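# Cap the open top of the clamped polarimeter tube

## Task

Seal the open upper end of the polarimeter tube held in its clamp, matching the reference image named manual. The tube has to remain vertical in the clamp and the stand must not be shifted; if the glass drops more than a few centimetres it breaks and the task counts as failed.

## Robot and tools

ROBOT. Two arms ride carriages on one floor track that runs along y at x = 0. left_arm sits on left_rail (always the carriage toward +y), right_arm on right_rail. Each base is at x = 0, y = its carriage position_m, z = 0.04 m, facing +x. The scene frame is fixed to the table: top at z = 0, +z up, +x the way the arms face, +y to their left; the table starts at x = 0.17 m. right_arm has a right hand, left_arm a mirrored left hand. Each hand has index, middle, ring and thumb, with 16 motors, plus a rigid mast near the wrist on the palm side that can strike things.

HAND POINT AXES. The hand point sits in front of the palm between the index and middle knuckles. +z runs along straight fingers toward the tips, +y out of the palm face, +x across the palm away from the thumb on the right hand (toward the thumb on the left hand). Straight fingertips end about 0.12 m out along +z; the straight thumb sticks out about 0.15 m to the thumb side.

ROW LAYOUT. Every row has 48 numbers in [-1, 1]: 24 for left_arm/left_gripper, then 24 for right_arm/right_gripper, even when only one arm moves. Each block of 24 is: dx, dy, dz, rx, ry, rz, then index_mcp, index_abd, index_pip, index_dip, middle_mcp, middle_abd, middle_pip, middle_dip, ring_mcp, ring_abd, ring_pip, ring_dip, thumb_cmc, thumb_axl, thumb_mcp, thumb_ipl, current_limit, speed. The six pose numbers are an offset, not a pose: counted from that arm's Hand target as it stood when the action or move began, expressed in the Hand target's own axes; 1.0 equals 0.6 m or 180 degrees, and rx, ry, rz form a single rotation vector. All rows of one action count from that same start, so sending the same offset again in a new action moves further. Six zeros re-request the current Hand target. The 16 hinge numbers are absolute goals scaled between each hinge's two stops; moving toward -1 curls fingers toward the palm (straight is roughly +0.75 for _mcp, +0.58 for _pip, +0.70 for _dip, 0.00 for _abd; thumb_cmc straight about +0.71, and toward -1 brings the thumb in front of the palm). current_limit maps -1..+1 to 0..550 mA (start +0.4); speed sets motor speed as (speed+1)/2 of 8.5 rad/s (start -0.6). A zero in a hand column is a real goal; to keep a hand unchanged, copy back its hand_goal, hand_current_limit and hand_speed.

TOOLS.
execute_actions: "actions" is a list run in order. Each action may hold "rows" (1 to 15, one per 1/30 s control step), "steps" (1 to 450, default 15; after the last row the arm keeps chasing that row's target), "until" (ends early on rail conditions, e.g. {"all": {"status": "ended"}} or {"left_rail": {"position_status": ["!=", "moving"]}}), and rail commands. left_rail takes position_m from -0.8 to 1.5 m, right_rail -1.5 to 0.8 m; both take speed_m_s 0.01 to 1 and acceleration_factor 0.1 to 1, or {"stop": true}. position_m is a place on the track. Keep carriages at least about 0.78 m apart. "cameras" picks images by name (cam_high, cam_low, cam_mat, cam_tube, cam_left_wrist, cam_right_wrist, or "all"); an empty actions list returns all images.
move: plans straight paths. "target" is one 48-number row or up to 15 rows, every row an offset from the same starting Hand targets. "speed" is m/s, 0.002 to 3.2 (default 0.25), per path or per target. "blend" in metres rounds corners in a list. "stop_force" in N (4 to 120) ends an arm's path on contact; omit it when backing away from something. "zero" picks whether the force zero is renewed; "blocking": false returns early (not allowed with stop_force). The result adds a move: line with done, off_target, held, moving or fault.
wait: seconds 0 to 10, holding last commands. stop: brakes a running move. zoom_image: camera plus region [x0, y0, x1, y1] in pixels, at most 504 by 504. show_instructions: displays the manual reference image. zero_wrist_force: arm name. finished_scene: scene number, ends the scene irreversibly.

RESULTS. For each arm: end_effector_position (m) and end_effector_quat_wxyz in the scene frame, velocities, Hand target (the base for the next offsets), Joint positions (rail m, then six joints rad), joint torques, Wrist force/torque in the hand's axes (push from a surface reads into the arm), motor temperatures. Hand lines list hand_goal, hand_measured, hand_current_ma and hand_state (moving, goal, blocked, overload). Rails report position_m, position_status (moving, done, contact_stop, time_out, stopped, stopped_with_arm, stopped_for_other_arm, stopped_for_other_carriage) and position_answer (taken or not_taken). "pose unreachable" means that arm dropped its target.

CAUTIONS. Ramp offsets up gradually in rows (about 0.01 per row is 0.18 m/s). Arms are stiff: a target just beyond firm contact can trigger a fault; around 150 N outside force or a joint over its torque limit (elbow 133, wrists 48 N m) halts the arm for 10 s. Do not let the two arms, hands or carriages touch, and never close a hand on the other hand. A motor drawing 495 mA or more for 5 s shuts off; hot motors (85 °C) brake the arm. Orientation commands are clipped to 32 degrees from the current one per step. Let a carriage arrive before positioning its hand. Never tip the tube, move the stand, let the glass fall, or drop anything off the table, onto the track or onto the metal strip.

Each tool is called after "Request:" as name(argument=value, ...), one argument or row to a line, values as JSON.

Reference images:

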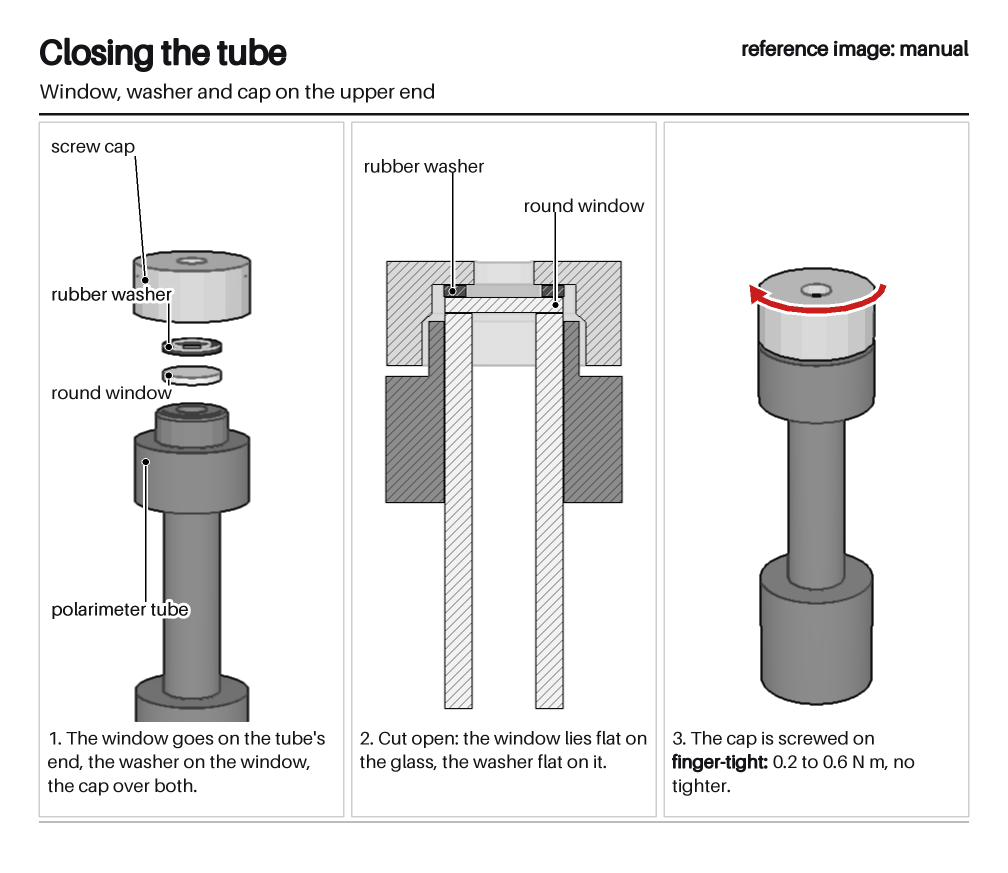

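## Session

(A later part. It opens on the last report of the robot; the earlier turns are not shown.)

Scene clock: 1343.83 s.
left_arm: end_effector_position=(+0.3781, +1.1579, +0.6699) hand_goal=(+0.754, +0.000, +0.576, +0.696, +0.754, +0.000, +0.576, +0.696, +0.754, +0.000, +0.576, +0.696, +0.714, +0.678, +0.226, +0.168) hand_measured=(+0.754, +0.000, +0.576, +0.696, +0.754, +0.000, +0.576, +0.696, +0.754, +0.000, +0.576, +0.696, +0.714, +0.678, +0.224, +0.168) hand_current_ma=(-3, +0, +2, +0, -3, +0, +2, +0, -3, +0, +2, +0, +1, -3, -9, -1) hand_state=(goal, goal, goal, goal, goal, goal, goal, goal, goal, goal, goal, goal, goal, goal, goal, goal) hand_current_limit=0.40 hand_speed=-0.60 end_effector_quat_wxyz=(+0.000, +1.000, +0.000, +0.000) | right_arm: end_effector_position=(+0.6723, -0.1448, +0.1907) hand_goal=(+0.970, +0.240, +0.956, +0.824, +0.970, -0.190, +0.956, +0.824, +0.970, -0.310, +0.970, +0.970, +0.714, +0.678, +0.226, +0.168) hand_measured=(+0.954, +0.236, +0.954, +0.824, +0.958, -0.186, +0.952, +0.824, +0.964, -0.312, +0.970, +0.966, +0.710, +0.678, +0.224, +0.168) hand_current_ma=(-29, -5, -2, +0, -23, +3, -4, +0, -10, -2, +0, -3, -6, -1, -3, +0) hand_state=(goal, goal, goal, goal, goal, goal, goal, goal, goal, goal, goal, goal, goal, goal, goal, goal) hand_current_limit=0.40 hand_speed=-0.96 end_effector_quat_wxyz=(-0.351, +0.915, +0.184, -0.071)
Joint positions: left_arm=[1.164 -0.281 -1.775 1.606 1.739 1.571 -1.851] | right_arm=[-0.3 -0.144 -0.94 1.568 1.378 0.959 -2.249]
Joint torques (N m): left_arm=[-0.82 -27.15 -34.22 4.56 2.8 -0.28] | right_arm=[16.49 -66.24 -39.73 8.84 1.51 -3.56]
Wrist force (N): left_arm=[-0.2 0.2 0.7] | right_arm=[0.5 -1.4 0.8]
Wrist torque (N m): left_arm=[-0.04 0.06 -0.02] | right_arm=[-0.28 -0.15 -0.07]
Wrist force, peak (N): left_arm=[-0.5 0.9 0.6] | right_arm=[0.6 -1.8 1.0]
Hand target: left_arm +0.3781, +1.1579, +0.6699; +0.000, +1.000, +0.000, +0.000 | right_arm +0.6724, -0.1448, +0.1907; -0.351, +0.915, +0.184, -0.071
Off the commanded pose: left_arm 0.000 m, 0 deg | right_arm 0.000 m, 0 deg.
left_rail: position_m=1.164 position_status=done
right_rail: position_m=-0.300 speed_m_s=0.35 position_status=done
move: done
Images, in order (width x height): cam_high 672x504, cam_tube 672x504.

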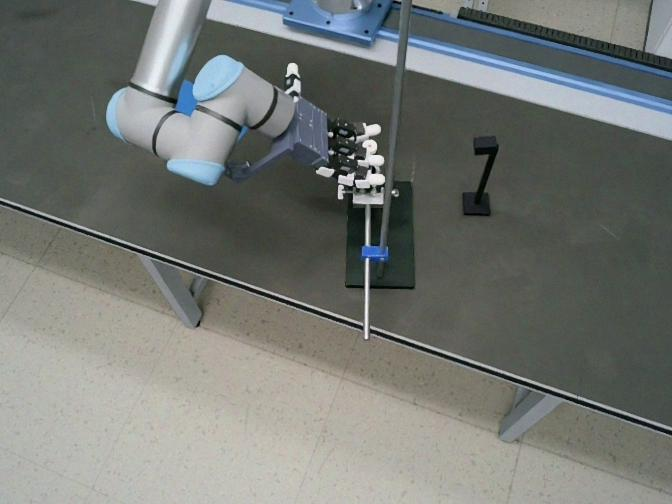

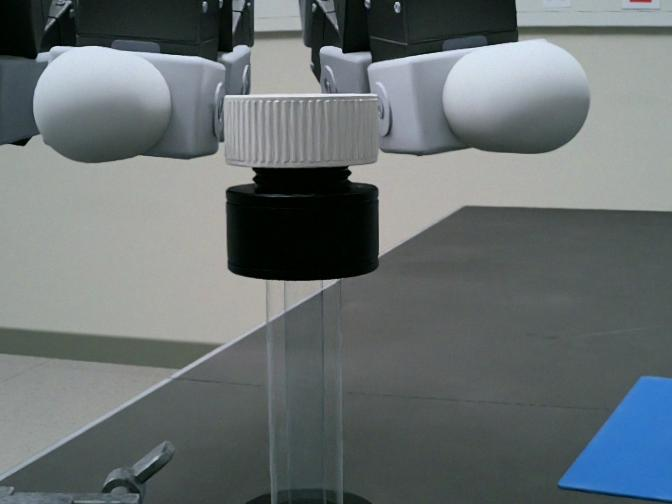

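Request:
move(
  target=[
    [0,0,0,0,0,0,0.754,0,0.576,0.696,0.754,0,0.576,0.696,0.754,0,0.576,0.696,0.714,0.678,0.226,0.168,0.4,-0.6,0.001272,-0.000433,0.00039,0,0,0,0.97,0.06,0.956,0.823,0.97,-0.025,0.956,0.823,0.97,-0.31,0.97,0.97,0.714,0.678,0.226,0.168,0.4,-0.97],
    [0,0,0,0,0,0,0.754,0,0.576,0.696,0.754,0,0.576,0.696,0.754,0,0.576,0.696,0.714,0.678,0.226,0.168,0.4,-0.6,-0.036952,-0.002315,0.002368,0,0.033455,0.037155,0.97,0.06,0.956,0.823,0.97,-0.025,0.956,0.823,0.97,-0.31,0.97,0.97,0.714,0.678,0.226,0.168,0.4,-0.97],
    [0,0,0,0,0,0,0.754,0,0.576,0.696,0.754,0,0.576,0.696,0.754,0,0.576,0.696,0.714,0.678,0.226,0.168,0.4,-0.6,-0.074272,-0.008649,0.008357,0,0.06691,0.074309,0.97,0.06,0.956,0.823,0.97,-0.025,0.956,0.823,0.97,-0.31,0.97,0.97,0.714,0.678,0.226,0.168,0.4,-0.97],
    [0,0,0,0,0,0,0.754,0,0.576,0.696,0.754,0,0.576,0.696,0.754,0,0.576,0.696,0.714,0.678,0.226,0.168,0.4,-0.6,-0.109747,-0.019277,0.01821,0,0.100364,0.111464,0.97,0.06,0.956,0.823,0.97,-0.025,0.956,0.823,0.97,-0.31,0.97,0.97,0.714,0.678,0.226,0.168,0.4,-0.97],
    [0,0,0,0,0,0,0.754,0,0.576,0.696,0.754,0,0.576,0.696,0.754,0,0.576,0.696,0.714,0.678,0.226,0.168,0.4,-0.6,-0.142492,-0.033931,0.031688,0,0.133819,0.148619,0.97,0.06,0.956,0.823,0.97,-0.025,0.956,0.823,0.97,-0.31,0.97,0.97,0.714,0.678,0.226,0.168,0.4,-0.97],
    [0,0,0,0,0,0,0.754,0,0.576,0.696,0.754,0,0.576,0.696,0.754,0,0.576,0.696,0.714,0.678,0.226,0.168,0.4,-0.6,-0.171685,-0.052234,0.048452,0,0.167274,0.185774,0.97,0.06,0.956,0.823,0.97,-0.025,0.956,0.823,0.97,-0.31,0.97,0.97,0.714,0.678,0.226,0.168,0.4,-0.97],
    [0,0,0,0,0,0,0.754,0,0.576,0.696,0.754,0,0.576,0.696,0.754,0,0.576,0.696,0.714,0.678,0.226,0.168,0.4,-0.6,-0.1966,-0.073728,0.068091,0,0.200729,0.222928,0.97,0.06,0.956,0.823,0.97,-0.025,0.956,0.823,0.97,-0.31,0.97,0.97,0.714,0.678,0.226,0.168,0.4,-0.97],
    [0,0,0,0,0,0,0.754,0,0.576,0.696,0.754,0,0.576,0.696,0.754,0,0.576,0.696,0.714,0.678,0.226,0.168,0.4,-0.6,-0.216608,-0.097874,0.090116,0,0.234184,0.260083,0.97,0.06,0.956,0.823,0.97,-0.025,0.956,0.823,0.97,-0.31,0.97,0.97,0.714,0.678,0.226,0.168,0.4,-0.97],
    [0,0,0,0,0,0,0.754,0,0.576,0.696,0.754,0,0.576,0.696,0.754,0,0.576,0.696,0.714,0.678,0.226,0.168,0.4,-0.6,-0.231212,-0.12406,0.113979,0,0.267638,0.297238,0.97,0.06,0.956,0.823,0.97,-0.025,0.956,0.823,0.97,-0.31,0.97,0.97,0.714,0.678,0.226,0.168,0.4,-0.97],
    [0,0,0,0,0,0,0.754,0,0.576,0.696,0.754,0,0.576,0.696,0.754,0,0.576,0.696,0.714,0.678,0.226,0.168,0.4,-0.6,-0.240035,-0.151596,0.139056,0,0.301093,0.334392,0.97,0.06,0.956,0.823,0.97,-0.025,0.956,0.823,0.97,-0.31,0.97,0.97,0.714,0.678,0.226,0.168,0.4,-0.97],
    [0,0,0,0,0,0,0.754,0,0.576,0.696,0.754,0,0.576,0.696,0.754,0,0.576,0.696,0.714,0.678,0.226,0.168,0.4,-0.6,-0.242883,-0.179692,0.164639,0,0.334548,0.371547,0.97,0.06,0.956,0.823,0.97,-0.025,0.956,0.823,0.97,-0.31,0.97,0.97,0.714,0.678,0.226,0.168,0.4,-0.97],
    [0,0,0,0,0,0,0.754,0,0.576,0.696,0.754,0,0.576,0.696,0.754,0,0.576,0.696,0.714,0.678,0.226,0.168,0.4,-0.6,-0.239733,-0.20777,0.190205,0,0.368003,0.408702,0.97,0.06,0.956,0.823,0.97,-0.025,0.956,0.823,0.97,-0.31,0.97,0.97,0.714,0.678,0.226,0.168,0.4,-0.97],
    [0,0,0,0,0,0,0.754,0,0.576,0.696,0.754,0,0.576,0.696,0.754,0,0.576,0.696,0.714,0.678,0.226,0.168,0.4,-0.6,-0.230668,-0.235135,0.215128,0,0.401458,0.445856,0.97,0.06,0.956,0.823,0.97,-0.025,0.956,0.823,0.97,-0.31,0.97,0.97,0.714,0.678,0.226,0.168,0.4,-0.97],
    [0,0,0,0,0,0,0.754,0,0.576,0.696,0.754,0,0.576,0.696,0.754,0,0.576,0.696,0.714,0.678,0.226,0.168,0.4,-0.6,-0.215907,-0.2611,0.238792,0,0.434912,0.483011,0.97,0.06,0.956,0.823,0.97,-0.025,0.956,0.823,0.97,-0.31,0.97,0.97,0.714,0.678,0.226,0.168,0.4,-0.97],
    [0,0,0,0,0,0,0.754,0,0.576,0.696,0.754,0,0.576,0.696,0.754,0,0.576,0.696,0.714,0.678,0.226,0.168,0.4,-0.6,-0.195817,-0.285022,0.260617,0,0.468367,0.520166,0.97,0.06,0.956,0.823,0.97,-0.025,0.956,0.823,0.97,-0.31,0.97,0.97,0.714,0.678,0.226,0.168,0.4,-0.97],
  ],
  speed=[0.02, 0.06, 0.2, 0.2, 0.2, 0.2, 0.2, 0.2, 0.2, 0.2, 0.2, 0.2, 0.2, 0.2, 0.2],
  blend=[0, 0.006, 0.006, 0.006, 0.006, 0.006, 0.006, 0.006, 0.006, 0.006, 0.006, 0.006, 0.006, 0.006, 0],
  cameras=["cam_tube", "cam_high"],
)

Scene clock: 1401.30 s.
left_arm: end_effector_position=(+0.3781, +1.1579, +0.6699) hand_goal=(+0.754, +0.000, +0.576, +0.696, +0.754, +0.000, +0.576, +0.696, +0.754, +0.000, +0.576, +0.696, +0.714, +0.678, +0.226, +0.168) hand_measured=(+0.754, +0.000, +0.576, +0.696, +0.754, +0.000, +0.576, +0.696, +0.754, +0.000, +0.576, +0.696, +0.714, +0.678, +0.224, +0.168) hand_current_ma=(-3, +0, +2, +0, -3, +0, +2, +0, -3, +0, +2, +0, +1, -3, -9, -1) hand_state=(goal, goal, goal, goal, goal, goal, goal, goal, goal, goal, goal, goal, goal, goal, goal, goal) hand_current_limit=0.40 hand_speed=-0.60 end_effector_quat_wxyz=(+0.000, +1.000, +0.000, +0.000) | right_arm: end_effector_position=(+0.4745, +0.0236, +0.1891) hand_goal=(+0.970, +0.060, +0.956, +0.824, +0.970, -0.024, +0.956, +0.824, +0.970, -0.310, +0.970, +0.970, +0.714, +0.678, +0.226, +0.168) hand_measured=(+0.956, +0.136, +0.952, +0.824, +0.960, -0.102, +0.950, +0.824, +0.964, -0.312, +0.970, +0.966, +0.710, +0.678, +0.224, +0.168) hand_current_ma=(-27, +192, -4, +0, -18, -202, -9, +0, -10, -2, +0, -3, -6, -1, -3, +0) hand_state=(goal, blocked, goal, goal, goal, blocked, goal, goal, goal, goal, goal, goal, goal, goal, goal, goal) hand_current_limit=0.40 hand_speed=-0.97 end_effector_quat_wxyz=(+0.222, -0.580, +0.732, -0.281)
Joint positions: left_arm=[1.164 -0.281 -1.775 1.606 1.739 1.571 -1.851] | right_arm=[-0.3 0.359 -1.427 2.035 0.322 1.952 0.462]
Joint torques (N m): left_arm=[-0.49 -27.84 -34.75 4.44 2.92 -0.36] | right_arm=[18.68 -26.31 -42.84 6.49 3.62 3.2]
Wrist force (N): left_arm=[-0.5 0.2 0.3] | right_arm=[0.9 -1.6 0.9]
Wrist torque (N m): left_arm=[0.00 0.08 -0.05] | right_arm=[-0.25 -0.17 -0.18]
Wrist force, peak (N): left_arm=[-0.4 0.9 0.5] | right_arm=[4.2 -1.4 0.8]
Hand target: left_arm +0.3781, +1.1579, +0.6699; +0.000, +1.000, +0.000, +0.000 | right_arm +0.4745, +0.0236, +0.1891; +0.222, -0.579, +0.732, -0.281
Off the commanded pose: left_arm 0.000 m, 0 deg | right_arm 0.000 m, 0 deg.
left_rail: position_m=1.164 position_status=done
right_rail: position_m=-0.300 speed_m_s=0.35 position_status=done
move: done
Images, in order (width x height): cam_high 672x504, cam_tube 672x504.

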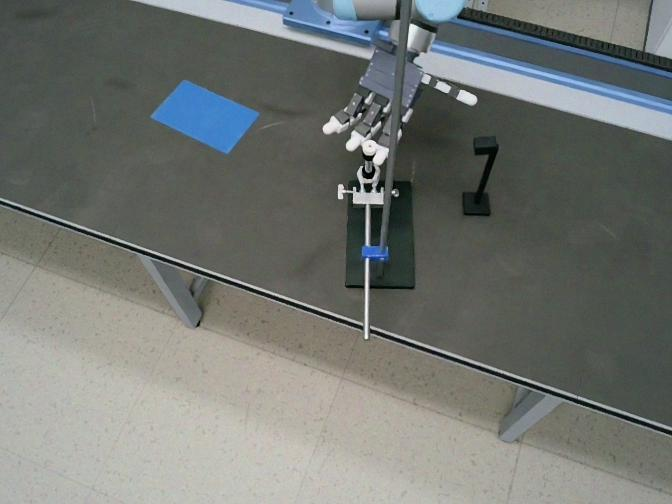

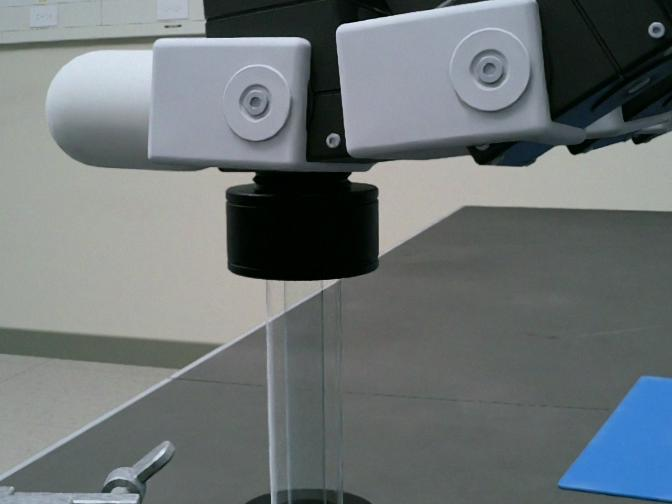

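Request:
move(
  target=[
    [0,0,0,0,0,0,0.754,0,0.576,0.696,0.754,0,0.576,0.696,0.754,0,0.576,0.696,0.714,0.678,0.226,0.168,0.4,-0.6,0,0,0,0,0,0,0.97,0.24,0.956,0.823,0.97,-0.19,0.956,0.823,0.97,-0.31,0.97,0.97,0.714,0.678,0.226,0.168,0.4,-0.96],
    [0,0,0,0,0,0,0.754,0,0.576,0.696,0.754,0,0.576,0.696,0.754,0,0.576,0.696,0.714,0.678,0.226,0.168,0.4,-0.6,0,-0.00223,-0.002477,0,0,0,0.97,0.24,0.956,0.823,0.97,-0.19,0.956,0.823,0.97,-0.31,0.97,0.97,0.714,0.678,0.226,0.168,0.4,-0.96],
    [0,0,0,0,0,0,0.754,0,0.576,0.696,0.754,0,0.576,0.696,0.754,0,0.576,0.696,0.714,0.678,0.226,0.168,0.4,-0.6,0.075363,-0.010828,0.005265,0,-0.06691,-0.074309,0.97,0.24,0.956,0.823,0.97,-0.19,0.956,0.823,0.97,-0.31,0.97,0.97,0.714,0.678,0.226,0.168,0.4,-0.96],
    [0,0,0,0,0,0,0.754,0,0.576,0.696,0.754,0,0.576,0.696,0.754,0,0.576,0.696,0.714,0.678,0.226,0.168,0.4,-0.6,0.143392,-0.036413,0.028302,0,-0.133819,-0.148619,0.97,0.24,0.956,0.823,0.97,-0.19,0.956,0.823,0.97,-0.31,0.97,0.97,0.714,0.678,0.226,0.168,0.4,-0.96],
    [0,0,0,0,0,0,0.754,0,0.576,0.696,0.754,0,0.576,0.696,0.754,0,0.576,0.696,0.714,0.678,0.226,0.168,0.4,-0.6,0.197343,-0.076442,0.064345,0,-0.200729,-0.222928,0.97,0.24,0.956,0.823,0.97,-0.19,0.956,0.823,0.97,-0.31,0.97,0.97,0.714,0.678,0.226,0.168,0.4,-0.96],
    [0,0,0,0,0,0,0.754,0,0.576,0.696,0.754,0,0.576,0.696,0.754,0,0.576,0.696,0.714,0.678,0.226,0.168,0.4,-0.6,0.231875,-0.126954,0.109827,0,-0.267638,-0.297238,0.97,0.24,0.956,0.823,0.97,-0.19,0.956,0.823,0.97,-0.31,0.97,0.97,0.714,0.678,0.226,0.168,0.4,-0.96],
    [0,0,0,0,0,0,0.754,0,0.576,0.696,0.754,0,0.576,0.696,0.754,0,0.576,0.696,0.714,0.678,0.226,0.168,0.4,-0.6,0.24356,-0.182943,0.160241,0,-0.334548,-0.371547,0.97,0.24,0.956,0.823,0.97,-0.19,0.956,0.823,0.97,-0.31,0.97,0.97,0.714,0.678,0.226,0.168,0.4,-0.96],
    [0,0,0,0,0,0,0.754,0,0.576,0.696,0.754,0,0.576,0.696,0.754,0,0.576,0.696,0.714,0.678,0.226,0.168,0.4,-0.6,0.231243,-0.238858,0.210587,0,-0.401458,-0.445856,0.97,0.24,0.956,0.823,0.97,-0.19,0.956,0.823,0.97,-0.31,0.97,0.97,0.714,0.678,0.226,0.168,0.4,-0.96],
    [0,0,0,0,0,0,0.754,0,0.576,0.696,0.754,0,0.576,0.696,0.754,0,0.576,0.696,0.714,0.678,0.226,0.168,0.4,-0.6,0.196143,-0.289155,0.255875,0,-0.468367,-0.520166,0.97,0.24,0.956,0.823,0.97,-0.19,0.956,0.823,0.97,-0.31,0.97,0.97,0.714,0.678,0.226,0.168,0.4,-0.96],
    [0,0,0,0,0,0,0.754,0,0.576,0.696,0.754,0,0.576,0.696,0.754,0,0.576,0.696,0.714,0.678,0.226,0.168,0.4,-0.6,0.196143,-0.28804,0.257113,0,-0.468367,-0.520166,0.97,0.24,0.956,0.823,0.97,-0.19,0.956,0.823,0.97,-0.31,0.97,0.97,0.714,0.678,0.226,0.168,0.4,-0.96],
  ],
  speed=[0.02, 0.02, 0.2, 0.2, 0.2, 0.2, 0.2, 0.2, 0.2, 0.03],
  blend=[0, 0.001, 0.008, 0.008, 0.008, 0.008, 0.008, 0.008, 0.0005, 0],
  cameras=["cam_tube"],
)

Request:
zoom_image(
  camera="cam_tube",
  region=[200, 60, 400, 210],
)

Request:
move(
  target=[
    [0,0,0,0,0,0,0.754,0,0.576,0.696,0.754,0,0.576,0.696,0.754,0,0.576,0.696,0.714,0.678,0.226,0.168,0.4,-0.6,0,0,0,0,0,0,0.97,0.06,0.956,0.823,0.97,-0.025,0.956,0.823,0.97,-0.31,0.97,0.97,0.714,0.678,0.226,0.168,0.4,-0.97],
    [0,0,0,0,0,0,0.754,0,0.576,0.696,0.754,0,0.576,0.696,0.754,0,0.576,0.696,0.714,0.678,0.226,0.168,0.4,-0.6,-0.038224,-0.001882,0.001978,0,0.033455,0.037155,0.97,0.06,0.956,0.823,0.97,-0.025,0.956,0.823,0.97,-0.31,0.97,0.97,0.714,0.678,0.226,0.168,0.4,-0.97],
    [0,0,0,0,0,0,0.754,0,0.576,0.696,0.754,0,0.576,0.696,0.754,0,0.576,0.696,0.714,0.678,0.226,0.168,0.4,-0.6,-0.075544,-0.008216,0.007967,0,0.06691,0.074309,0.97,0.06,0.956,0.823,0.97,-0.025,0.956,0.823,0.97,-0.31,0.97,0.97,0.714,0.678,0.226,0.168,0.4,-0.97],
    [0,0,0,0,0,0,0.754,0,0.576,0.696,0.754,0,0.576,0.696,0.754,0,0.576,0.696,0.714,0.678,0.226,0.168,0.4,-0.6,-0.111019,-0.018844,0.01782,0,0.100364,0.111464,0.97,0.06,0.956,0.823,0.97,-0.025,0.956,0.823,0.97,-0.31,0.97,0.97,0.714,0.678,0.226,0.168,0.4,-0.97],
    [0,0,0,0,0,0,0.754,0,0.576,0.696,0.754,0,0.576,0.696,0.754,0,0.576,0.696,0.714,0.678,0.226,0.168,0.4,-0.6,-0.143764,-0.033498,0.031298,0,0.133819,0.148619,0.97,0.06,0.956,0.823,0.97,-0.025,0.956,0.823,0.97,-0.31,0.97,0.97,0.714,0.678,0.226,0.168,0.4,-0.97],
    [0,0,0,0,0,0,0.754,0,0.576,0.696,0.754,0,0.576,0.696,0.754,0,0.576,0.696,0.714,0.678,0.226,0.168,0.4,-0.6,-0.172957,-0.051801,0.048062,0,0.167274,0.185774,0.97,0.06,0.956,0.823,0.97,-0.025,0.956,0.823,0.97,-0.31,0.97,0.97,0.714,0.678,0.226,0.168,0.4,-0.97],
    [0,0,0,0,0,0,0.754,0,0.576,0.696,0.754,0,0.576,0.696,0.754,0,0.576,0.696,0.714,0.678,0.226,0.168,0.4,-0.6,-0.197872,-0.073295,0.067701,0,0.200729,0.222928,0.97,0.06,0.956,0.823,0.97,-0.025,0.956,0.823,0.97,-0.31,0.97,0.97,0.714,0.678,0.226,0.168,0.4,-0.97],
    [0,0,0,0,0,0,0.754,0,0.576,0.696,0.754,0,0.576,0.696,0.754,0,0.576,0.696,0.714,0.678,0.226,0.168,0.4,-0.6,-0.21788,-0.097441,0.089726,0,0.234184,0.260083,0.97,0.06,0.956,0.823,0.97,-0.025,0.956,0.823,0.97,-0.31,0.97,0.97,0.714,0.678,0.226,0.168,0.4,-0.97],
    [0,0,0,0,0,0,0.754,0,0.576,0.696,0.754,0,0.576,0.696,0.754,0,0.576,0.696,0.714,0.678,0.226,0.168,0.4,-0.6,-0.232484,-0.123627,0.113589,0,0.267638,0.297238,0.97,0.06,0.956,0.823,0.97,-0.025,0.956,0.823,0.97,-0.31,0.97,0.97,0.714,0.678,0.226,0.168,0.4,-0.97],
    [0,0,0,0,0,0,0.754,0,0.576,0.696,0.754,0,0.576,0.696,0.754,0,0.576,0.696,0.714,0.678,0.226,0.168,0.4,-0.6,-0.241307,-0.151163,0.138666,0,0.301093,0.334392,0.97,0.06,0.956,0.823,0.97,-0.025,0.956,0.823,0.97,-0.31,0.97,0.97,0.714,0.678,0.226,0.168,0.4,-0.97],
    [0,0,0,0,0,0,0.754,0,0.576,0.696,0.754,0,0.576,0.696,0.754,0,0.576,0.696,0.714,0.678,0.226,0.168,0.4,-0.6,-0.244155,-0.179259,0.164249,0,0.334548,0.371547,0.97,0.06,0.956,0.823,0.97,-0.025,0.956,0.823,0.97,-0.31,0.97,0.97,0.714,0.678,0.226,0.168,0.4,-0.97],
    [0,0,0,0,0,0,0.754,0,0.576,0.696,0.754,0,0.576,0.696,0.754,0,0.576,0.696,0.714,0.678,0.226,0.168,0.4,-0.6,-0.241005,-0.207337,0.189815,0,0.368003,0.408702,0.97,0.06,0.956,0.823,0.97,-0.025,0.956,0.823,0.97,-0.31,0.97,0.97,0.714,0.678,0.226,0.168,0.4,-0.97],
    [0,0,0,0,0,0,0.754,0,0.576,0.696,0.754,0,0.576,0.696,0.754,0,0.576,0.696,0.714,0.678,0.226,0.168,0.4,-0.6,-0.23194,-0.234702,0.214738,0,0.401458,0.445856,0.97,0.06,0.956,0.823,0.97,-0.025,0.956,0.823,0.97,-0.31,0.97,0.97,0.714,0.678,0.226,0.168,0.4,-0.97],
    [0,0,0,0,0,0,0.754,0,0.576,0.696,0.754,0,0.576,0.696,0.754,0,0.576,0.696,0.714,0.678,0.226,0.168,0.4,-0.6,-0.217179,-0.260667,0.238402,0,0.434912,0.483011,0.97,0.06,0.956,0.823,0.97,-0.025,0.956,0.823,0.97,-0.31,0.97,0.97,0.714,0.678,0.226,0.168,0.4,-0.97],
    [0,0,0,0,0,0,0.754,0,0.576,0.696,0.754,0,0.576,0.696,0.754,0,0.576,0.696,0.714,0.678,0.226,0.168,0.4,-0.6,-0.197089,-0.284589,0.260227,0,0.468367,0.520166,0.97,0.06,0.956,0.823,0.97,-0.025,0.956,0.823,0.97,-0.31,0.97,0.97,0.714,0.678,0.226,0.168,0.4,-0.97],
  ],
  speed=[0.02, 0.06, 0.2, 0.2, 0.2, 0.2, 0.2, 0.2, 0.2, 0.2, 0.2, 0.2, 0.2, 0.2, 0.2],
  blend=[0, 0.006, 0.006, 0.006, 0.006, 0.006, 0.006, 0.006, 0.006, 0.006, 0.006, 0.006, 0.006, 0.006, 0],
  cameras=["cam_tube", "cam_high"],
)

Scene clock: 1453.53 s.
left_arm: end_effector_position=(+0.3781, +1.1579, +0.6699) hand_goal=(+0.754, +0.000, +0.576, +0.696, +0.754, +0.000, +0.576, +0.696, +0.754, +0.000, +0.576, +0.696, +0.714, +0.678, +0.226, +0.168) hand_measured=(+0.754, +0.000, +0.576, +0.696, +0.754, +0.000, +0.576, +0.696, +0.754, +0.000, +0.576, +0.696, +0.714, +0.678, +0.224, +0.168) hand_current_ma=(-3, +0, +2, +0, -3, +0, +2, +0, -3, +0, +2, +0, +1, -3, -9, -1) hand_state=(goal, goal, goal, goal, goal, goal, goal, goal, goal, goal, goal, goal, goal, goal, goal, goal) hand_current_limit=0.40 hand_speed=-0.60 end_effector_quat_wxyz=(+0.000, +1.000, +0.000, +0.000) | right_arm: end_effector_position=(+0.6729, -0.1442, +0.1899) hand_goal=(+0.970, +0.240, +0.956, +0.824, +0.970, -0.190, +0.956, +0.824, +0.970, -0.310, +0.970, +0.970, +0.714, +0.678, +0.226, +0.168) hand_measured=(+0.956, +0.236, +0.952, +0.824, +0.960, -0.186, +0.950, +0.824, +0.964, -0.312, +0.970, +0.966, +0.710, +0.678, +0.224, +0.168) hand_current_ma=(-27, -5, -4, +0, -18, +3, -8, +0, -10, -2, +0, -3, -6, -1, -3, +0) hand_state=(goal, goal, goal, goal, goal, goal, goal, goal, goal, goal, goal, goal, goal, goal, goal, goal) hand_current_limit=0.40 hand_speed=-0.96 end_effector_quat_wxyz=(-0.351, +0.915, +0.184, -0.071)
Joint positions: left_arm=[1.164 -0.281 -1.775 1.606 1.739 1.571 -1.851] | right_arm=[-0.3 -0.143 -0.939 1.566 1.377 0.959 -2.248]
Joint torques (N m): left_arm=[-1.12 -28.55 -34.4 4.35 2.95 -0.44] | right_arm=[18.1 -62.63 -39.42 9.44 1.43 -3.34]
Wrist force (N): left_arm=[0.1 0.6 0.6] | right_arm=[0.2 -1.5 0.8]
Wrist torque (N m): left_arm=[0.04 0.01 -0.02] | right_arm=[-0.29 -0.12 -0.11]
Wrist force, peak (N): left_arm=[-0.9 0.9 0.4] | right_arm=[1.1 -2.0 0.6]
Hand target: left_arm +0.3781, +1.1579, +0.6699; +0.000, +1.000, +0.000, +0.000 | right_arm +0.6729, -0.1442, +0.1899; -0.351, +0.915, +0.184, -0.071
Off the commanded pose: left_arm 0.000 m, 0 deg | right_arm 0.000 m, 0 deg.
left_rail: position_m=1.164 position_status=done
right_rail: position_m=-0.300 speed_m_s=0.35 position_status=done
move: done
Images, in order (width x height): cam_tube 672x504.

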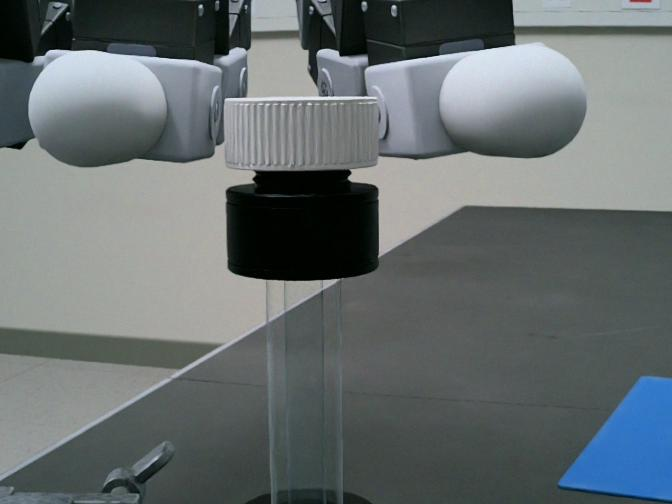

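Scaled by 2.520 from the camera's 672x504 image, which has a finer 960x720 frame.

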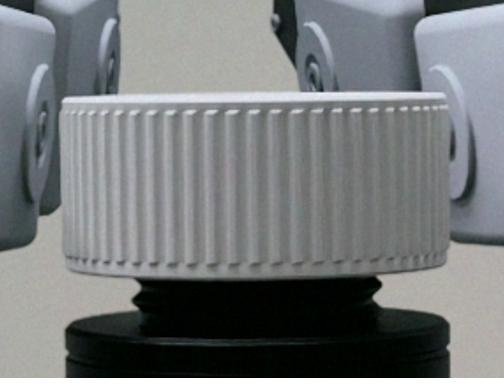

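Scene clock: 1461.57 s.
left_arm: end_effector_position=(+0.3781, +1.1579, +0.6699) hand_goal=(+0.754, +0.000, +0.576, +0.696, +0.754, +0.000, +0.576, +0.696, +0.754, +0.000, +0.576, +0.696, +0.714, +0.678, +0.226, +0.168) hand_measured=(+0.754, +0.000, +0.576, +0.696, +0.754, +0.000, +0.576, +0.696, +0.754, +0.000, +0.576, +0.696, +0.714, +0.678, +0.224, +0.168) hand_current_ma=(-3, +0, +2, +0, -3, +0, +2, +0, -3, +0, +2, +0, +1, -3, -9, -1) hand_state=(goal, goal, goal, goal, goal, goal, goal, goal, goal, goal, goal, goal, goal, goal, goal, goal) hand_current_limit=0.40 hand_speed=-0.60 end_effector_quat_wxyz=(+0.000, +1.000, +0.000, +0.000) | right_arm: end_effector_position=(+0.4745, +0.0236, +0.1883) hand_goal=(+0.970, +0.060, +0.956, +0.824, +0.970, -0.024, +0.956, +0.824, +0.970, -0.310, +0.970, +0.970, +0.714, +0.678, +0.226, +0.168) hand_measured=(+0.956, +0.136, +0.952, +0.824, +0.960, -0.102, +0.950, +0.824, +0.964, -0.312, +0.970, +0.966, +0.710, +0.678, +0.224, +0.168) hand_current_ma=(-27, +194, -4, +0, -15, -201, -9, +0, -10, -2, +0, -3, -6, -1, -3, +0) hand_state=(goal, blocked, goal, goal, goal, blocked, goal, goal, goal, goal, goal, goal, goal, goal, goal, goal) hand_current_limit=0.40 hand_speed=-0.97 end_effector_quat_wxyz=(+0.222, -0.580, +0.732, -0.281)
Joint positions: left_arm=[1.164 -0.281 -1.775 1.606 1.739 1.571 -1.851] | right_arm=[-0.3 0.359 -1.427 2.035 0.321 1.952 0.462]
Joint torques (N m): left_arm=[-0.64 -28.73 -34.61 4.51 2.86 -0.31] | right_arm=[16.14 -28.1 -42.72 6.13 2.58 3]
Wrist force (N): left_arm=[-0.1 0.4 0.7] | right_arm=[0.4 -1.5 0.2]
Wrist torque (N m): left_arm=[-0.01 0.05 -0.02] | right_arm=[-0.18 -0.13 -0.22]
Wrist force, peak (N): left_arm=[-0.6 0.9 0.6] | right_arm=[4.5 -1.1 0.9]
Hand target: left_arm +0.3781, +1.1579, +0.6699; +0.000, +1.000, +0.000, +0.000 | right_arm +0.4745, +0.0236, +0.1883; +0.222, -0.579, +0.732, -0.281
Off the commanded pose: left_arm 0.000 m, 0 deg | right_arm 0.000 m, 0 deg.
left_rail: position_m=1.164 position_status=done
right_rail: position_m=-0.300 speed_m_s=0.35 position_status=done
move: done
Images, in order (width x height): cam_high 672x504, cam_tube 672x504.

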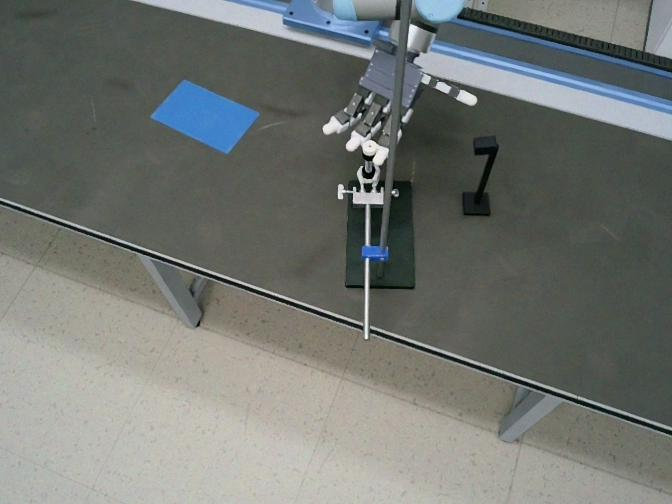

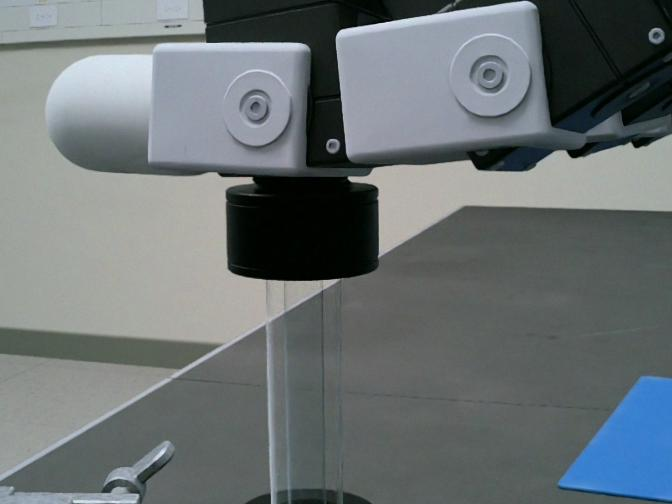

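Request:
move(
  target=[
    [0,0,0,0,0,0,0.754,0,0.576,0.696,0.754,0,0.576,0.696,0.754,0,0.576,0.696,0.714,0.678,0.226,0.168,0.4,-0.6,0,0,0,0,0,0,0.97,0.24,0.956,0.823,0.97,-0.19,0.956,0.823,0.97,-0.31,0.97,0.97,0.714,0.678,0.226,0.168,0.4,-0.96],
    [0,0,0,0,0,0,0.754,0,0.576,0.696,0.754,0,0.576,0.696,0.754,0,0.576,0.696,0.714,0.678,0.226,0.168,0.4,-0.6,0,-0.00223,-0.002477,0,0,0,0.97,0.24,0.956,0.823,0.97,-0.19,0.956,0.823,0.97,-0.31,0.97,0.97,0.714,0.678,0.226,0.168,0.4,-0.96],
    [0,0,0,0,0,0,0.754,0,0.576,0.696,0.754,0,0.576,0.696,0.754,0,0.576,0.696,0.714,0.678,0.226,0.168,0.4,-0.6,0.075363,-0.010828,0.005265,0,-0.06691,-0.074309,0.97,0.24,0.956,0.823,0.97,-0.19,0.956,0.823,0.97,-0.31,0.97,0.97,0.714,0.678,0.226,0.168,0.4,-0.96],
    [0,0,0,0,0,0,0.754,0,0.576,0.696,0.754,0,0.576,0.696,0.754,0,0.576,0.696,0.714,0.678,0.226,0.168,0.4,-0.6,0.143392,-0.036413,0.028302,0,-0.133819,-0.148619,0.97,0.24,0.956,0.823,0.97,-0.19,0.956,0.823,0.97,-0.31,0.97,0.97,0.714,0.678,0.226,0.168,0.4,-0.96],
    [0,0,0,0,0,0,0.754,0,0.576,0.696,0.754,0,0.576,0.696,0.754,0,0.576,0.696,0.714,0.678,0.226,0.168,0.4,-0.6,0.197343,-0.076442,0.064345,0,-0.200729,-0.222928,0.97,0.24,0.956,0.823,0.97,-0.19,0.956,0.823,0.97,-0.31,0.97,0.97,0.714,0.678,0.226,0.168,0.4,-0.96],
    [0,0,0,0,0,0,0.754,0,0.576,0.696,0.754,0,0.576,0.696,0.754,0,0.576,0.696,0.714,0.678,0.226,0.168,0.4,-0.6,0.231875,-0.126954,0.109827,0,-0.267638,-0.297238,0.97,0.24,0.956,0.823,0.97,-0.19,0.956,0.823,0.97,-0.31,0.97,0.97,0.714,0.678,0.226,0.168,0.4,-0.96],
    [0,0,0,0,0,0,0.754,0,0.576,0.696,0.754,0,0.576,0.696,0.754,0,0.576,0.696,0.714,0.678,0.226,0.168,0.4,-0.6,0.24356,-0.182943,0.160241,0,-0.334548,-0.371547,0.97,0.24,0.956,0.823,0.97,-0.19,0.956,0.823,0.97,-0.31,0.97,0.97,0.714,0.678,0.226,0.168,0.4,-0.96],
    [0,0,0,0,0,0,0.754,0,0.576,0.696,0.754,0,0.576,0.696,0.754,0,0.576,0.696,0.714,0.678,0.226,0.168,0.4,-0.6,0.231243,-0.238858,0.210587,0,-0.401458,-0.445856,0.97,0.24,0.956,0.823,0.97,-0.19,0.956,0.823,0.97,-0.31,0.97,0.97,0.714,0.678,0.226,0.168,0.4,-0.96],
    [0,0,0,0,0,0,0.754,0,0.576,0.696,0.754,0,0.576,0.696,0.754,0,0.576,0.696,0.714,0.678,0.226,0.168,0.4,-0.6,0.196143,-0.289155,0.255875,0,-0.468367,-0.520166,0.97,0.24,0.956,0.823,0.97,-0.19,0.956,0.823,0.97,-0.31,0.97,0.97,0.714,0.678,0.226,0.168,0.4,-0.96],
    [0,0,0,0,0,0,0.754,0,0.576,0.696,0.754,0,0.576,0.696,0.754,0,0.576,0.696,0.714,0.678,0.226,0.168,0.4,-0.6,0.196143,-0.28804,0.257113,0,-0.468367,-0.520166,0.97,0.24,0.956,0.823,0.97,-0.19,0.956,0.823,0.97,-0.31,0.97,0.97,0.714,0.678,0.226,0.168,0.4,-0.96],
  ],
  speed=[0.02, 0.02, 0.2, 0.2, 0.2, 0.2, 0.2, 0.2, 0.2, 0.03],
  blend=[0, 0.001, 0.008, 0.008, 0.008, 0.008, 0.008, 0.008, 0.0005, 0],
  cameras=["cam_tube"],
)

Request:
zoom_image(
  camera="cam_tube",
  region=[200, 60, 400, 210],
)

Request:
move(
  target=[
    [0,0,0,0,0,0,0.754,0,0.576,0.696,0.754,0,0.576,0.696,0.754,0,0.576,0.696,0.714,0.678,0.226,0.168,0.4,-0.6,0,0,0,0,0,0,0.97,0.06,0.956,0.823,0.97,-0.025,0.956,0.823,0.97,-0.31,0.97,0.97,0.714,0.678,0.226,0.168,0.4,-0.97],
    [0,0,0,0,0,0,0.754,0,0.576,0.696,0.754,0,0.576,0.696,0.754,0,0.576,0.696,0.714,0.678,0.226,0.168,0.4,-0.6,-0.038224,-0.001882,0.001978,0,0.033455,0.037155,0.97,0.06,0.956,0.823,0.97,-0.025,0.956,0.823,0.97,-0.31,0.97,0.97,0.714,0.678,0.226,0.168,0.4,-0.97],
    [0,0,0,0,0,0,0.754,0,0.576,0.696,0.754,0,0.576,0.696,0.754,0,0.576,0.696,0.714,0.678,0.226,0.168,0.4,-0.6,-0.075544,-0.008216,0.007967,0,0.06691,0.074309,0.97,0.06,0.956,0.823,0.97,-0.025,0.956,0.823,0.97,-0.31,0.97,0.97,0.714,0.678,0.226,0.168,0.4,-0.97],
    [0,0,0,0,0,0,0.754,0,0.576,0.696,0.754,0,0.576,0.696,0.754,0,0.576,0.696,0.714,0.678,0.226,0.168,0.4,-0.6,-0.111019,-0.018844,0.01782,0,0.100364,0.111464,0.97,0.06,0.956,0.823,0.97,-0.025,0.956,0.823,0.97,-0.31,0.97,0.97,0.714,0.678,0.226,0.168,0.4,-0.97],
    [0,0,0,0,0,0,0.754,0,0.576,0.696,0.754,0,0.576,0.696,0.754,0,0.576,0.696,0.714,0.678,0.226,0.168,0.4,-0.6,-0.143764,-0.033498,0.031298,0,0.133819,0.148619,0.97,0.06,0.956,0.823,0.97,-0.025,0.956,0.823,0.97,-0.31,0.97,0.97,0.714,0.678,0.226,0.168,0.4,-0.97],
    [0,0,0,0,0,0,0.754,0,0.576,0.696,0.754,0,0.576,0.696,0.754,0,0.576,0.696,0.714,0.678,0.226,0.168,0.4,-0.6,-0.172957,-0.051801,0.048062,0,0.167274,0.185774,0.97,0.06,0.956,0.823,0.97,-0.025,0.956,0.823,0.97,-0.31,0.97,0.97,0.714,0.678,0.226,0.168,0.4,-0.97],
    [0,0,0,0,0,0,0.754,0,0.576,0.696,0.754,0,0.576,0.696,0.754,0,0.576,0.696,0.714,0.678,0.226,0.168,0.4,-0.6,-0.197872,-0.073295,0.067701,0,0.200729,0.222928,0.97,0.06,0.956,0.823,0.97,-0.025,0.956,0.823,0.97,-0.31,0.97,0.97,0.714,0.678,0.226,0.168,0.4,-0.97],
    [0,0,0,0,0,0,0.754,0,0.576,0.696,0.754,0,0.576,0.696,0.754,0,0.576,0.696,0.714,0.678,0.226,0.168,0.4,-0.6,-0.21788,-0.097441,0.089726,0,0.234184,0.260083,0.97,0.06,0.956,0.823,0.97,-0.025,0.956,0.823,0.97,-0.31,0.97,0.97,0.714,0.678,0.226,0.168,0.4,-0.97],
    [0,0,0,0,0,0,0.754,0,0.576,0.696,0.754,0,0.576,0.696,0.754,0,0.576,0.696,0.714,0.678,0.226,0.168,0.4,-0.6,-0.232484,-0.123627,0.113589,0,0.267638,0.297238,0.97,0.06,0.956,0.823,0.97,-0.025,0.956,0.823,0.97,-0.31,0.97,0.97,0.714,0.678,0.226,0.168,0.4,-0.97],
    [0,0,0,0,0,0,0.754,0,0.576,0.696,0.754,0,0.576,0.696,0.754,0,0.576,0.696,0.714,0.678,0.226,0.168,0.4,-0.6,-0.241307,-0.151163,0.138666,0,0.301093,0.334392,0.97,0.06,0.956,0.823,0.97,-0.025,0.956,0.823,0.97,-0.31,0.97,0.97,0.714,0.678,0.226,0.168,0.4,-0.97],
    [0,0,0,0,0,0,0.754,0,0.576,0.696,0.754,0,0.576,0.696,0.754,0,0.576,0.696,0.714,0.678,0.226,0.168,0.4,-0.6,-0.244155,-0.179259,0.164249,0,0.334548,0.371547,0.97,0.06,0.956,0.823,0.97,-0.025,0.956,0.823,0.97,-0.31,0.97,0.97,0.714,0.678,0.226,0.168,0.4,-0.97],
    [0,0,0,0,0,0,0.754,0,0.576,0.696,0.754,0,0.576,0.696,0.754,0,0.576,0.696,0.714,0.678,0.226,0.168,0.4,-0.6,-0.241005,-0.207337,0.189815,0,0.368003,0.408702,0.97,0.06,0.956,0.823,0.97,-0.025,0.956,0.823,0.97,-0.31,0.97,0.97,0.714,0.678,0.226,0.168,0.4,-0.97],
    [0,0,0,0,0,0,0.754,0,0.576,0.696,0.754,0,0.576,0.696,0.754,0,0.576,0.696,0.714,0.678,0.226,0.168,0.4,-0.6,-0.23194,-0.234702,0.214738,0,0.401458,0.445856,0.97,0.06,0.956,0.823,0.97,-0.025,0.956,0.823,0.97,-0.31,0.97,0.97,0.714,0.678,0.226,0.168,0.4,-0.97],
    [0,0,0,0,0,0,0.754,0,0.576,0.696,0.754,0,0.576,0.696,0.754,0,0.576,0.696,0.714,0.678,0.226,0.168,0.4,-0.6,-0.217179,-0.260667,0.238402,0,0.434912,0.483011,0.97,0.06,0.956,0.823,0.97,-0.025,0.956,0.823,0.97,-0.31,0.97,0.97,0.714,0.678,0.226,0.168,0.4,-0.97],
    [0,0,0,0,0,0,0.754,0,0.576,0.696,0.754,0,0.576,0.696,0.754,0,0.576,0.696,0.714,0.678,0.226,0.168,0.4,-0.6,-0.197089,-0.284589,0.260227,0,0.468367,0.520166,0.97,0.06,0.956,0.823,0.97,-0.025,0.956,0.823,0.97,-0.31,0.97,0.97,0.714,0.678,0.226,0.168,0.4,-0.97],
  ],
  speed=[0.02, 0.06, 0.2, 0.2, 0.2, 0.2, 0.2, 0.2, 0.2, 0.2, 0.2, 0.2, 0.2, 0.2, 0.2],
  blend=[0, 0.006, 0.006, 0.006, 0.006, 0.006, 0.006, 0.006, 0.006, 0.006, 0.006, 0.006, 0.006, 0.006, 0],
)

Request:
move(
  target=[
    [0,0,0,0,0,0,0.754,0,0.576,0.696,0.754,0,0.576,0.696,0.754,0,0.576,0.696,0.714,0.678,0.226,0.168,0.4,-0.6,0,0,0,0,0,0,0.97,0.24,0.956,0.823,0.97,-0.19,0.956,0.823,0.97,-0.31,0.97,0.97,0.714,0.678,0.226,0.168,0.4,-0.96],
    [0,0,0,0,0,0,0.754,0,0.576,0.696,0.754,0,0.576,0.696,0.754,0,0.576,0.696,0.714,0.678,0.226,0.168,0.4,-0.6,0,-0.00223,-0.002477,0,0,0,0.97,0.24,0.956,0.823,0.97,-0.19,0.956,0.823,0.97,-0.31,0.97,0.97,0.714,0.678,0.226,0.168,0.4,-0.96],
    [0,0,0,0,0,0,0.754,0,0.576,0.696,0.754,0,0.576,0.696,0.754,0,0.576,0.696,0.714,0.678,0.226,0.168,0.4,-0.6,0.075363,-0.010828,0.005265,0,-0.06691,-0.074309,0.97,0.24,0.956,0.823,0.97,-0.19,0.956,0.823,0.97,-0.31,0.97,0.97,0.714,0.678,0.226,0.168,0.4,-0.96],
    [0,0,0,0,0,0,0.754,0,0.576,0.696,0.754,0,0.576,0.696,0.754,0,0.576,0.696,0.714,0.678,0.226,0.168,0.4,-0.6,0.143392,-0.036413,0.028302,0,-0.133819,-0.148619,0.97,0.24,0.956,0.823,0.97,-0.19,0.956,0.823,0.97,-0.31,0.97,0.97,0.714,0.678,0.226,0.168,0.4,-0.96],
    [0,0,0,0,0,0,0.754,0,0.576,0.696,0.754,0,0.576,0.696,0.754,0,0.576,0.696,0.714,0.678,0.226,0.168,0.4,-0.6,0.197343,-0.076442,0.064345,0,-0.200729,-0.222928,0.97,0.24,0.956,0.823,0.97,-0.19,0.956,0.823,0.97,-0.31,0.97,0.97,0.714,0.678,0.226,0.168,0.4,-0.96],
    [0,0,0,0,0,0,0.754,0,0.576,0.696,0.754,0,0.576,0.696,0.754,0,0.576,0.696,0.714,0.678,0.226,0.168,0.4,-0.6,0.231875,-0.126954,0.109827,0,-0.267638,-0.297238,0.97,0.24,0.956,0.823,0.97,-0.19,0.956,0.823,0.97,-0.31,0.97,0.97,0.714,0.678,0.226,0.168,0.4,-0.96],
    [0,0,0,0,0,0,0.754,0,0.576,0.696,0.754,0,0.576,0.696,0.754,0,0.576,0.696,0.714,0.678,0.226,0.168,0.4,-0.6,0.24356,-0.182943,0.160241,0,-0.334548,-0.371547,0.97,0.24,0.956,0.823,0.97,-0.19,0.956,0.823,0.97,-0.31,0.97,0.97,0.714,0.678,0.226,0.168,0.4,-0.96],
    [0,0,0,0,0,0,0.754,0,0.576,0.696,0.754,0,0.576,0.696,0.754,0,0.576,0.696,0.714,0.678,0.226,0.168,0.4,-0.6,0.231243,-0.238858,0.210587,0,-0.401458,-0.445856,0.97,0.24,0.956,0.823,0.97,-0.19,0.956,0.823,0.97,-0.31,0.97,0.97,0.714,0.678,0.226,0.168,0.4,-0.96],
    [0,0,0,0,0,0,0.754,0,0.576,0.696,0.754,0,0.576,0.696,0.754,0,0.576,0.696,0.714,0.678,0.226,0.168,0.4,-0.6,0.196143,-0.289155,0.255875,0,-0.468367,-0.520166,0.97,0.24,0.956,0.823,0.97,-0.19,0.956,0.823,0.97,-0.31,0.97,0.97,0.714,0.678,0.226,0.168,0.4,-0.96],
    [0,0,0,0,0,0,0.754,0,0.576,0.696,0.754,0,0.576,0.696,0.754,0,0.576,0.696,0.714,0.678,0.226,0.168,0.4,-0.6,0.196143,-0.28804,0.257113,0,-0.468367,-0.520166,0.97,0.24,0.956,0.823,0.97,-0.19,0.956,0.823,0.97,-0.31,0.97,0.97,0.714,0.678,0.226,0.168,0.4,-0.96],
  ],
  speed=[0.02, 0.02, 0.2, 0.2, 0.2, 0.2, 0.2, 0.2, 0.2, 0.03],
  blend=[0, 0.001, 0.008, 0.008, 0.008, 0.008, 0.008, 0.008, 0.0005, 0],
  cameras=["cam_tube", "cam_high"],
)

Request:
zoom_image(
  camera="cam_tube",
  region=[200, 60, 400, 210],
)

Scene clock: 1514.47 s.
left_arm: end_effector_position=(+0.3781, +1.1579, +0.6699) hand_goal=(+0.754, +0.000, +0.576, +0.696, +0.754, +0.000, +0.576, +0.696, +0.754, +0.000, +0.576, +0.696, +0.714, +0.678, +0.226, +0.168) hand_measured=(+0.754, +0.000, +0.576, +0.696, +0.754, +0.000, +0.576, +0.696, +0.754, +0.000, +0.576, +0.696, +0.714, +0.678, +0.224, +0.168) hand_current_ma=(-3, +0, +2, +0, -3, +0, +2, +0, -3, +0, +2, +0, +1, -3, -9, -1) hand_state=(goal, goal, goal, goal, goal, goal, goal, goal, goal, goal, goal, goal, goal, goal, goal, goal) hand_current_limit=0.40 hand_speed=-0.60 end_effector_quat_wxyz=(+0.000, +1.000, +0.000, +0.000) | right_arm: end_effector_position=(+0.6729, -0.1442, +0.1891) hand_goal=(+0.970, +0.240, +0.956, +0.824, +0.970, -0.190, +0.956, +0.824, +0.970, -0.310, +0.970, +0.970, +0.714, +0.678, +0.226, +0.168) hand_measured=(+0.956, +0.236, +0.952, +0.824, +0.960, -0.186, +0.950, +0.824, +0.964, -0.312, +0.970, +0.966, +0.710, +0.678, +0.224, +0.168) hand_current_ma=(-27, -5, -4, +0, -15, +3, -8, +0, -10, -2, +0, -3, -6, -1, -3, +0) hand_state=(goal, goal, goal, goal, goal, goal, goal, goal, goal, goal, goal, goal, goal, goal, goal, goal) hand_current_limit=0.40 hand_speed=-0.96 end_effector_quat_wxyz=(-0.351, +0.915, +0.184, -0.071)
Joint positions: left_arm=[1.164 -0.281 -1.775 1.606 1.739 1.571 -1.851] | right_arm=[-0.3 -0.143 -0.938 1.567 1.376 0.959 -2.248]
Joint torques (N m): left_arm=[-0.08 -28.48 -34.64 4.54 2.98 -0.24] | right_arm=[17.03 -63.91 -40.13 9.02 1.66 -4.03]
Wrist force (N): left_arm=[0.0 0.1 0.3] | right_arm=[0.5 -1.0 1.1]
Wrist torque (N m): left_arm=[0.00 0.01 -0.01] | right_arm=[-0.25 -0.16 -0.07]
Wrist force, peak (N): left_arm=[-0.5 0.4 1.0] | right_arm=[0.9 -2.1 0.8]
Hand target: left_arm +0.3781, +1.1579, +0.6699; +0.000, +1.000, +0.000, +0.000 | right_arm +0.6730, -0.1441, +0.1891; -0.351, +0.915, +0.184, -0.071
Off the commanded pose: left_arm 0.000 m, 0 deg | right_arm 0.000 m, 0 deg.
left_rail: position_m=1.164 position_status=done
right_rail: position_m=-0.300 speed_m_s=0.35 position_status=done
move: done
Images, in order (width x height): cam_tube 672x504.

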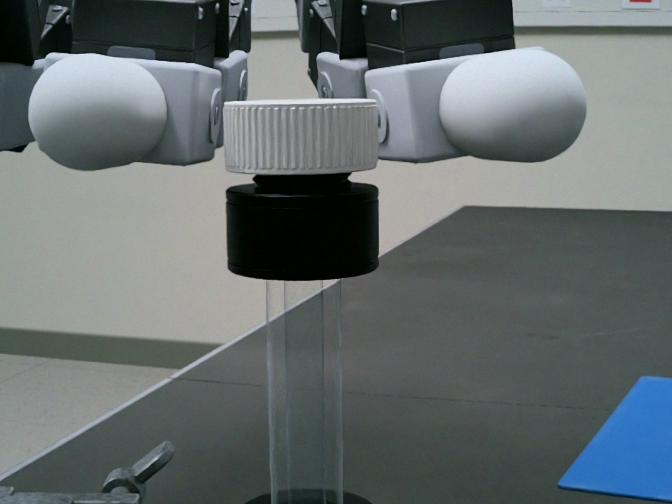

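Scaled by 2.520 from the camera's 672x504 image, which has a finer 960x720 frame.

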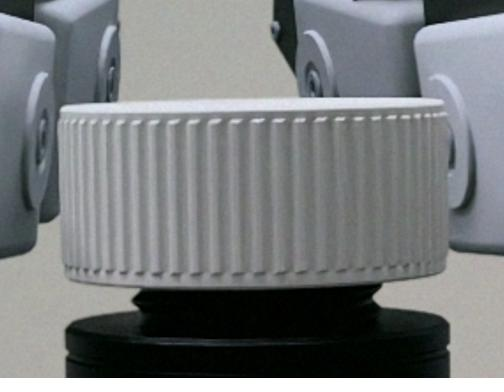

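Scene clock: 1522.50 s.
left_arm: end_effector_position=(+0.3781, +1.1579, +0.6699) hand_goal=(+0.754, +0.000, +0.576, +0.696, +0.754, +0.000, +0.576, +0.696, +0.754, +0.000, +0.576, +0.696, +0.714, +0.678, +0.226, +0.168) hand_measured=(+0.754, +0.000, +0.576, +0.696, +0.754, +0.000, +0.576, +0.696, +0.754, +0.000, +0.576, +0.696, +0.714, +0.678, +0.224, +0.168) hand_current_ma=(-3, +0, +2, +0, -3, +0, +2, +0, -3, +0, +2, +0, +1, -3, -9, -1) hand_state=(goal, goal, goal, goal, goal, goal, goal, goal, goal, goal, goal, goal, goal, goal, goal, goal) hand_current_limit=0.40 hand_speed=-0.60 end_effector_quat_wxyz=(+0.000, +1.000, +0.000, +0.000) | right_arm: end_effector_position=(+0.4746, +0.0236, +0.1876) hand_goal=(+0.970, +0.060, +0.956, +0.824, +0.970, -0.024, +0.956, +0.824, +0.970, -0.310, +0.970, +0.970, +0.714, +0.678, +0.226, +0.168) hand_measured=(+0.956, +0.136, +0.952, +0.824, +0.960, -0.102, +0.950, +0.824, +0.964, -0.312, +0.970, +0.966, +0.710, +0.678, +0.224, +0.168) hand_current_ma=(-26, +196, -4, +0, -15, -202, -8, +0, -10, -2, +0, -3, -6, -1, -3, +0) hand_state=(goal, blocked, goal, goal, goal, blocked, goal, goal, goal, goal, goal, goal, goal, goal, goal, goal) hand_current_limit=0.40 hand_speed=-0.97 end_effector_quat_wxyz=(+0.222, -0.580, +0.732, -0.281)
Joint positions: left_arm=[1.164 -0.281 -1.775 1.606 1.739 1.571 -1.851] | right_arm=[-0.3 0.359 -1.426 2.036 0.319 1.952 0.462]
Joint torques (N m): left_arm=[-0.78 -29.06 -34.45 4.68 2.92 -0.3] | right_arm=[19.21 -28.32 -41.97 6.21 3.42 3.8]
Wrist force (N): left_arm=[-0.9 0.8 0.4] | right_arm=[0.5 -1.8 0.9]
Wrist torque (N m): left_arm=[0.07 0.14 -0.09] | right_arm=[-0.27 -0.12 -0.23]
Wrist force, peak (N): left_arm=[-0.7 0.8 0.6] | right_arm=[4.1 -1.5 0.9]
Hand target: left_arm +0.3781, +1.1579, +0.6699; +0.000, +1.000, +0.000, +0.000 | right_arm +0.4746, +0.0236, +0.1876; +0.222, -0.579, +0.732, -0.281
Off the commanded pose: left_arm 0.000 m, 0 deg | right_arm 0.000 m, 0 deg.
left_rail: position_m=1.164 position_status=done
right_rail: position_m=-0.300 speed_m_s=0.35 position_status=done
move: done

Scene clock: 1530.00 s.
left_arm: end_effector_position=(+0.3781, +1.1579, +0.6699) hand_goal=(+0.754, +0.000, +0.576, +0.696, +0.754, +0.000, +0.576, +0.696, +0.754, +0.000, +0.576, +0.696, +0.714, +0.678, +0.226, +0.168) hand_measured=(+0.754, +0.000, +0.576, +0.696, +0.754, +0.000, +0.576, +0.696, +0.754, +0.000, +0.576, +0.696, +0.714, +0.678, +0.224, +0.168) hand_current_ma=(-3, +0, +2, +0, -3, +0, +2, +0, -3, +0, +2, +0, +1, -3, -9, -1) hand_state=(goal, goal, goal, goal, goal, goal, goal, goal, goal, goal, goal, goal, goal, goal, goal, goal) hand_current_limit=0.40 hand_speed=-0.60 end_effector_quat_wxyz=(+0.000, +1.000, +0.000, +0.000) | right_arm: end_effector_position=(+0.6729, -0.1441, +0.1884) hand_goal=(+0.970, +0.240, +0.956, +0.824, +0.970, -0.190, +0.956, +0.824, +0.970, -0.310, +0.970, +0.970, +0.714, +0.678, +0.226, +0.168) hand_measured=(+0.956, +0.236, +0.952, +0.824, +0.960, -0.186, +0.950, +0.824, +0.964, -0.312, +0.970, +0.966, +0.710, +0.678, +0.224, +0.168) hand_current_ma=(-26, -5, -4, +0, -15, +3, -7, +0, -10, -2, +0, -3, -6, -1, -3, +0) hand_state=(goal, goal, goal, goal, goal, goal, goal, goal, goal, goal, goal, goal, goal, goal, goal, goal) hand_current_limit=0.40 hand_speed=-0.96 end_effector_quat_wxyz=(-0.351, +0.915, +0.184, -0.071)
Joint positions: left_arm=[1.164 -0.281 -1.775 1.606 1.739 1.571 -1.851] | right_arm=[-0.3 -0.143 -0.937 1.567 1.375 0.959 -2.248]
Joint torques (N m): left_arm=[0.23 -28.79 -33.92 4.49 2.93 -0.43] | right_arm=[17.46 -63.78 -39.31 8.44 1.34 -3.99]
Wrist force (N): left_arm=[-0.1 0.2 0.5] | right_arm=[0.4 -1.6 0.9]
Wrist torque (N m): left_arm=[-0.02 0.04 -0.01] | right_arm=[-0.31 -0.15 -0.08]
Wrist force, peak (N): left_arm=[-0.6 0.3 1.2] | right_arm=[0.8 -2.0 0.5]
Hand target: left_arm +0.3781, +1.1579, +0.6699; +0.000, +1.000, +0.000, +0.000 | right_arm +0.6730, -0.1441, +0.1884; -0.351, +0.915, +0.184, -0.071
Off the commanded pose: left_arm 0.000 m, 0 deg | right_arm 0.000 m, 0 deg.
left_rail: position_m=1.164 position_status=done
right_rail: position_m=-0.300 speed_m_s=0.35 position_status=done
move: done
Images, in order (width x height): cam_high 672x504, cam_tube 672x504.

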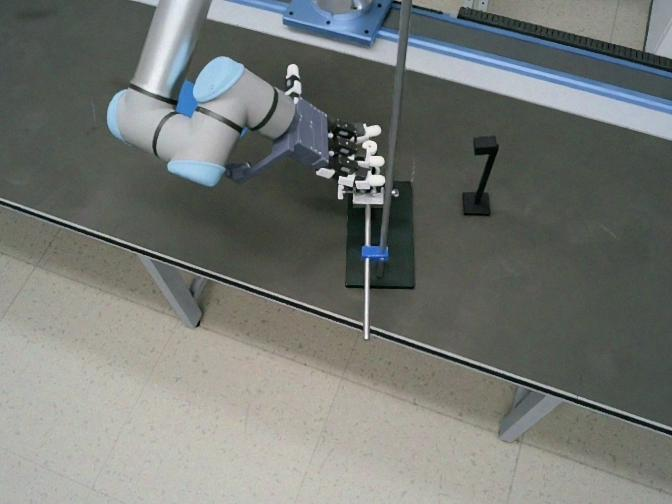

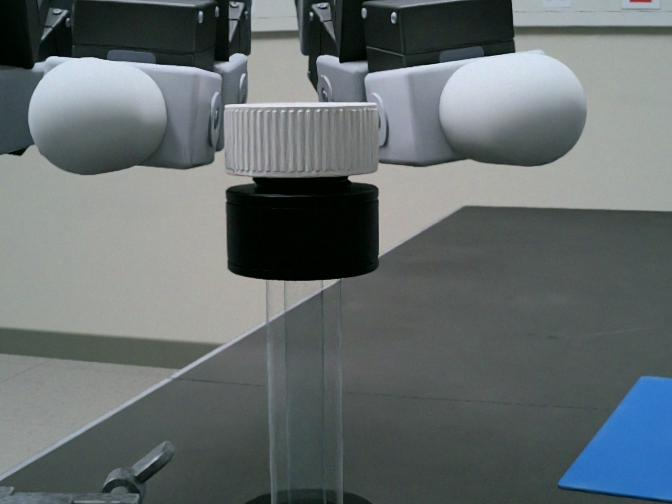

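Scaled by 2.520 from the camera's 672x504 image, which has a finer 960x720 frame.

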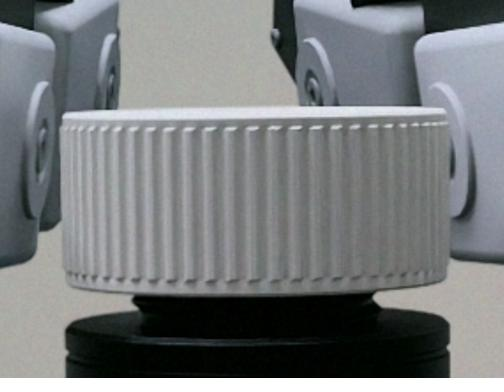

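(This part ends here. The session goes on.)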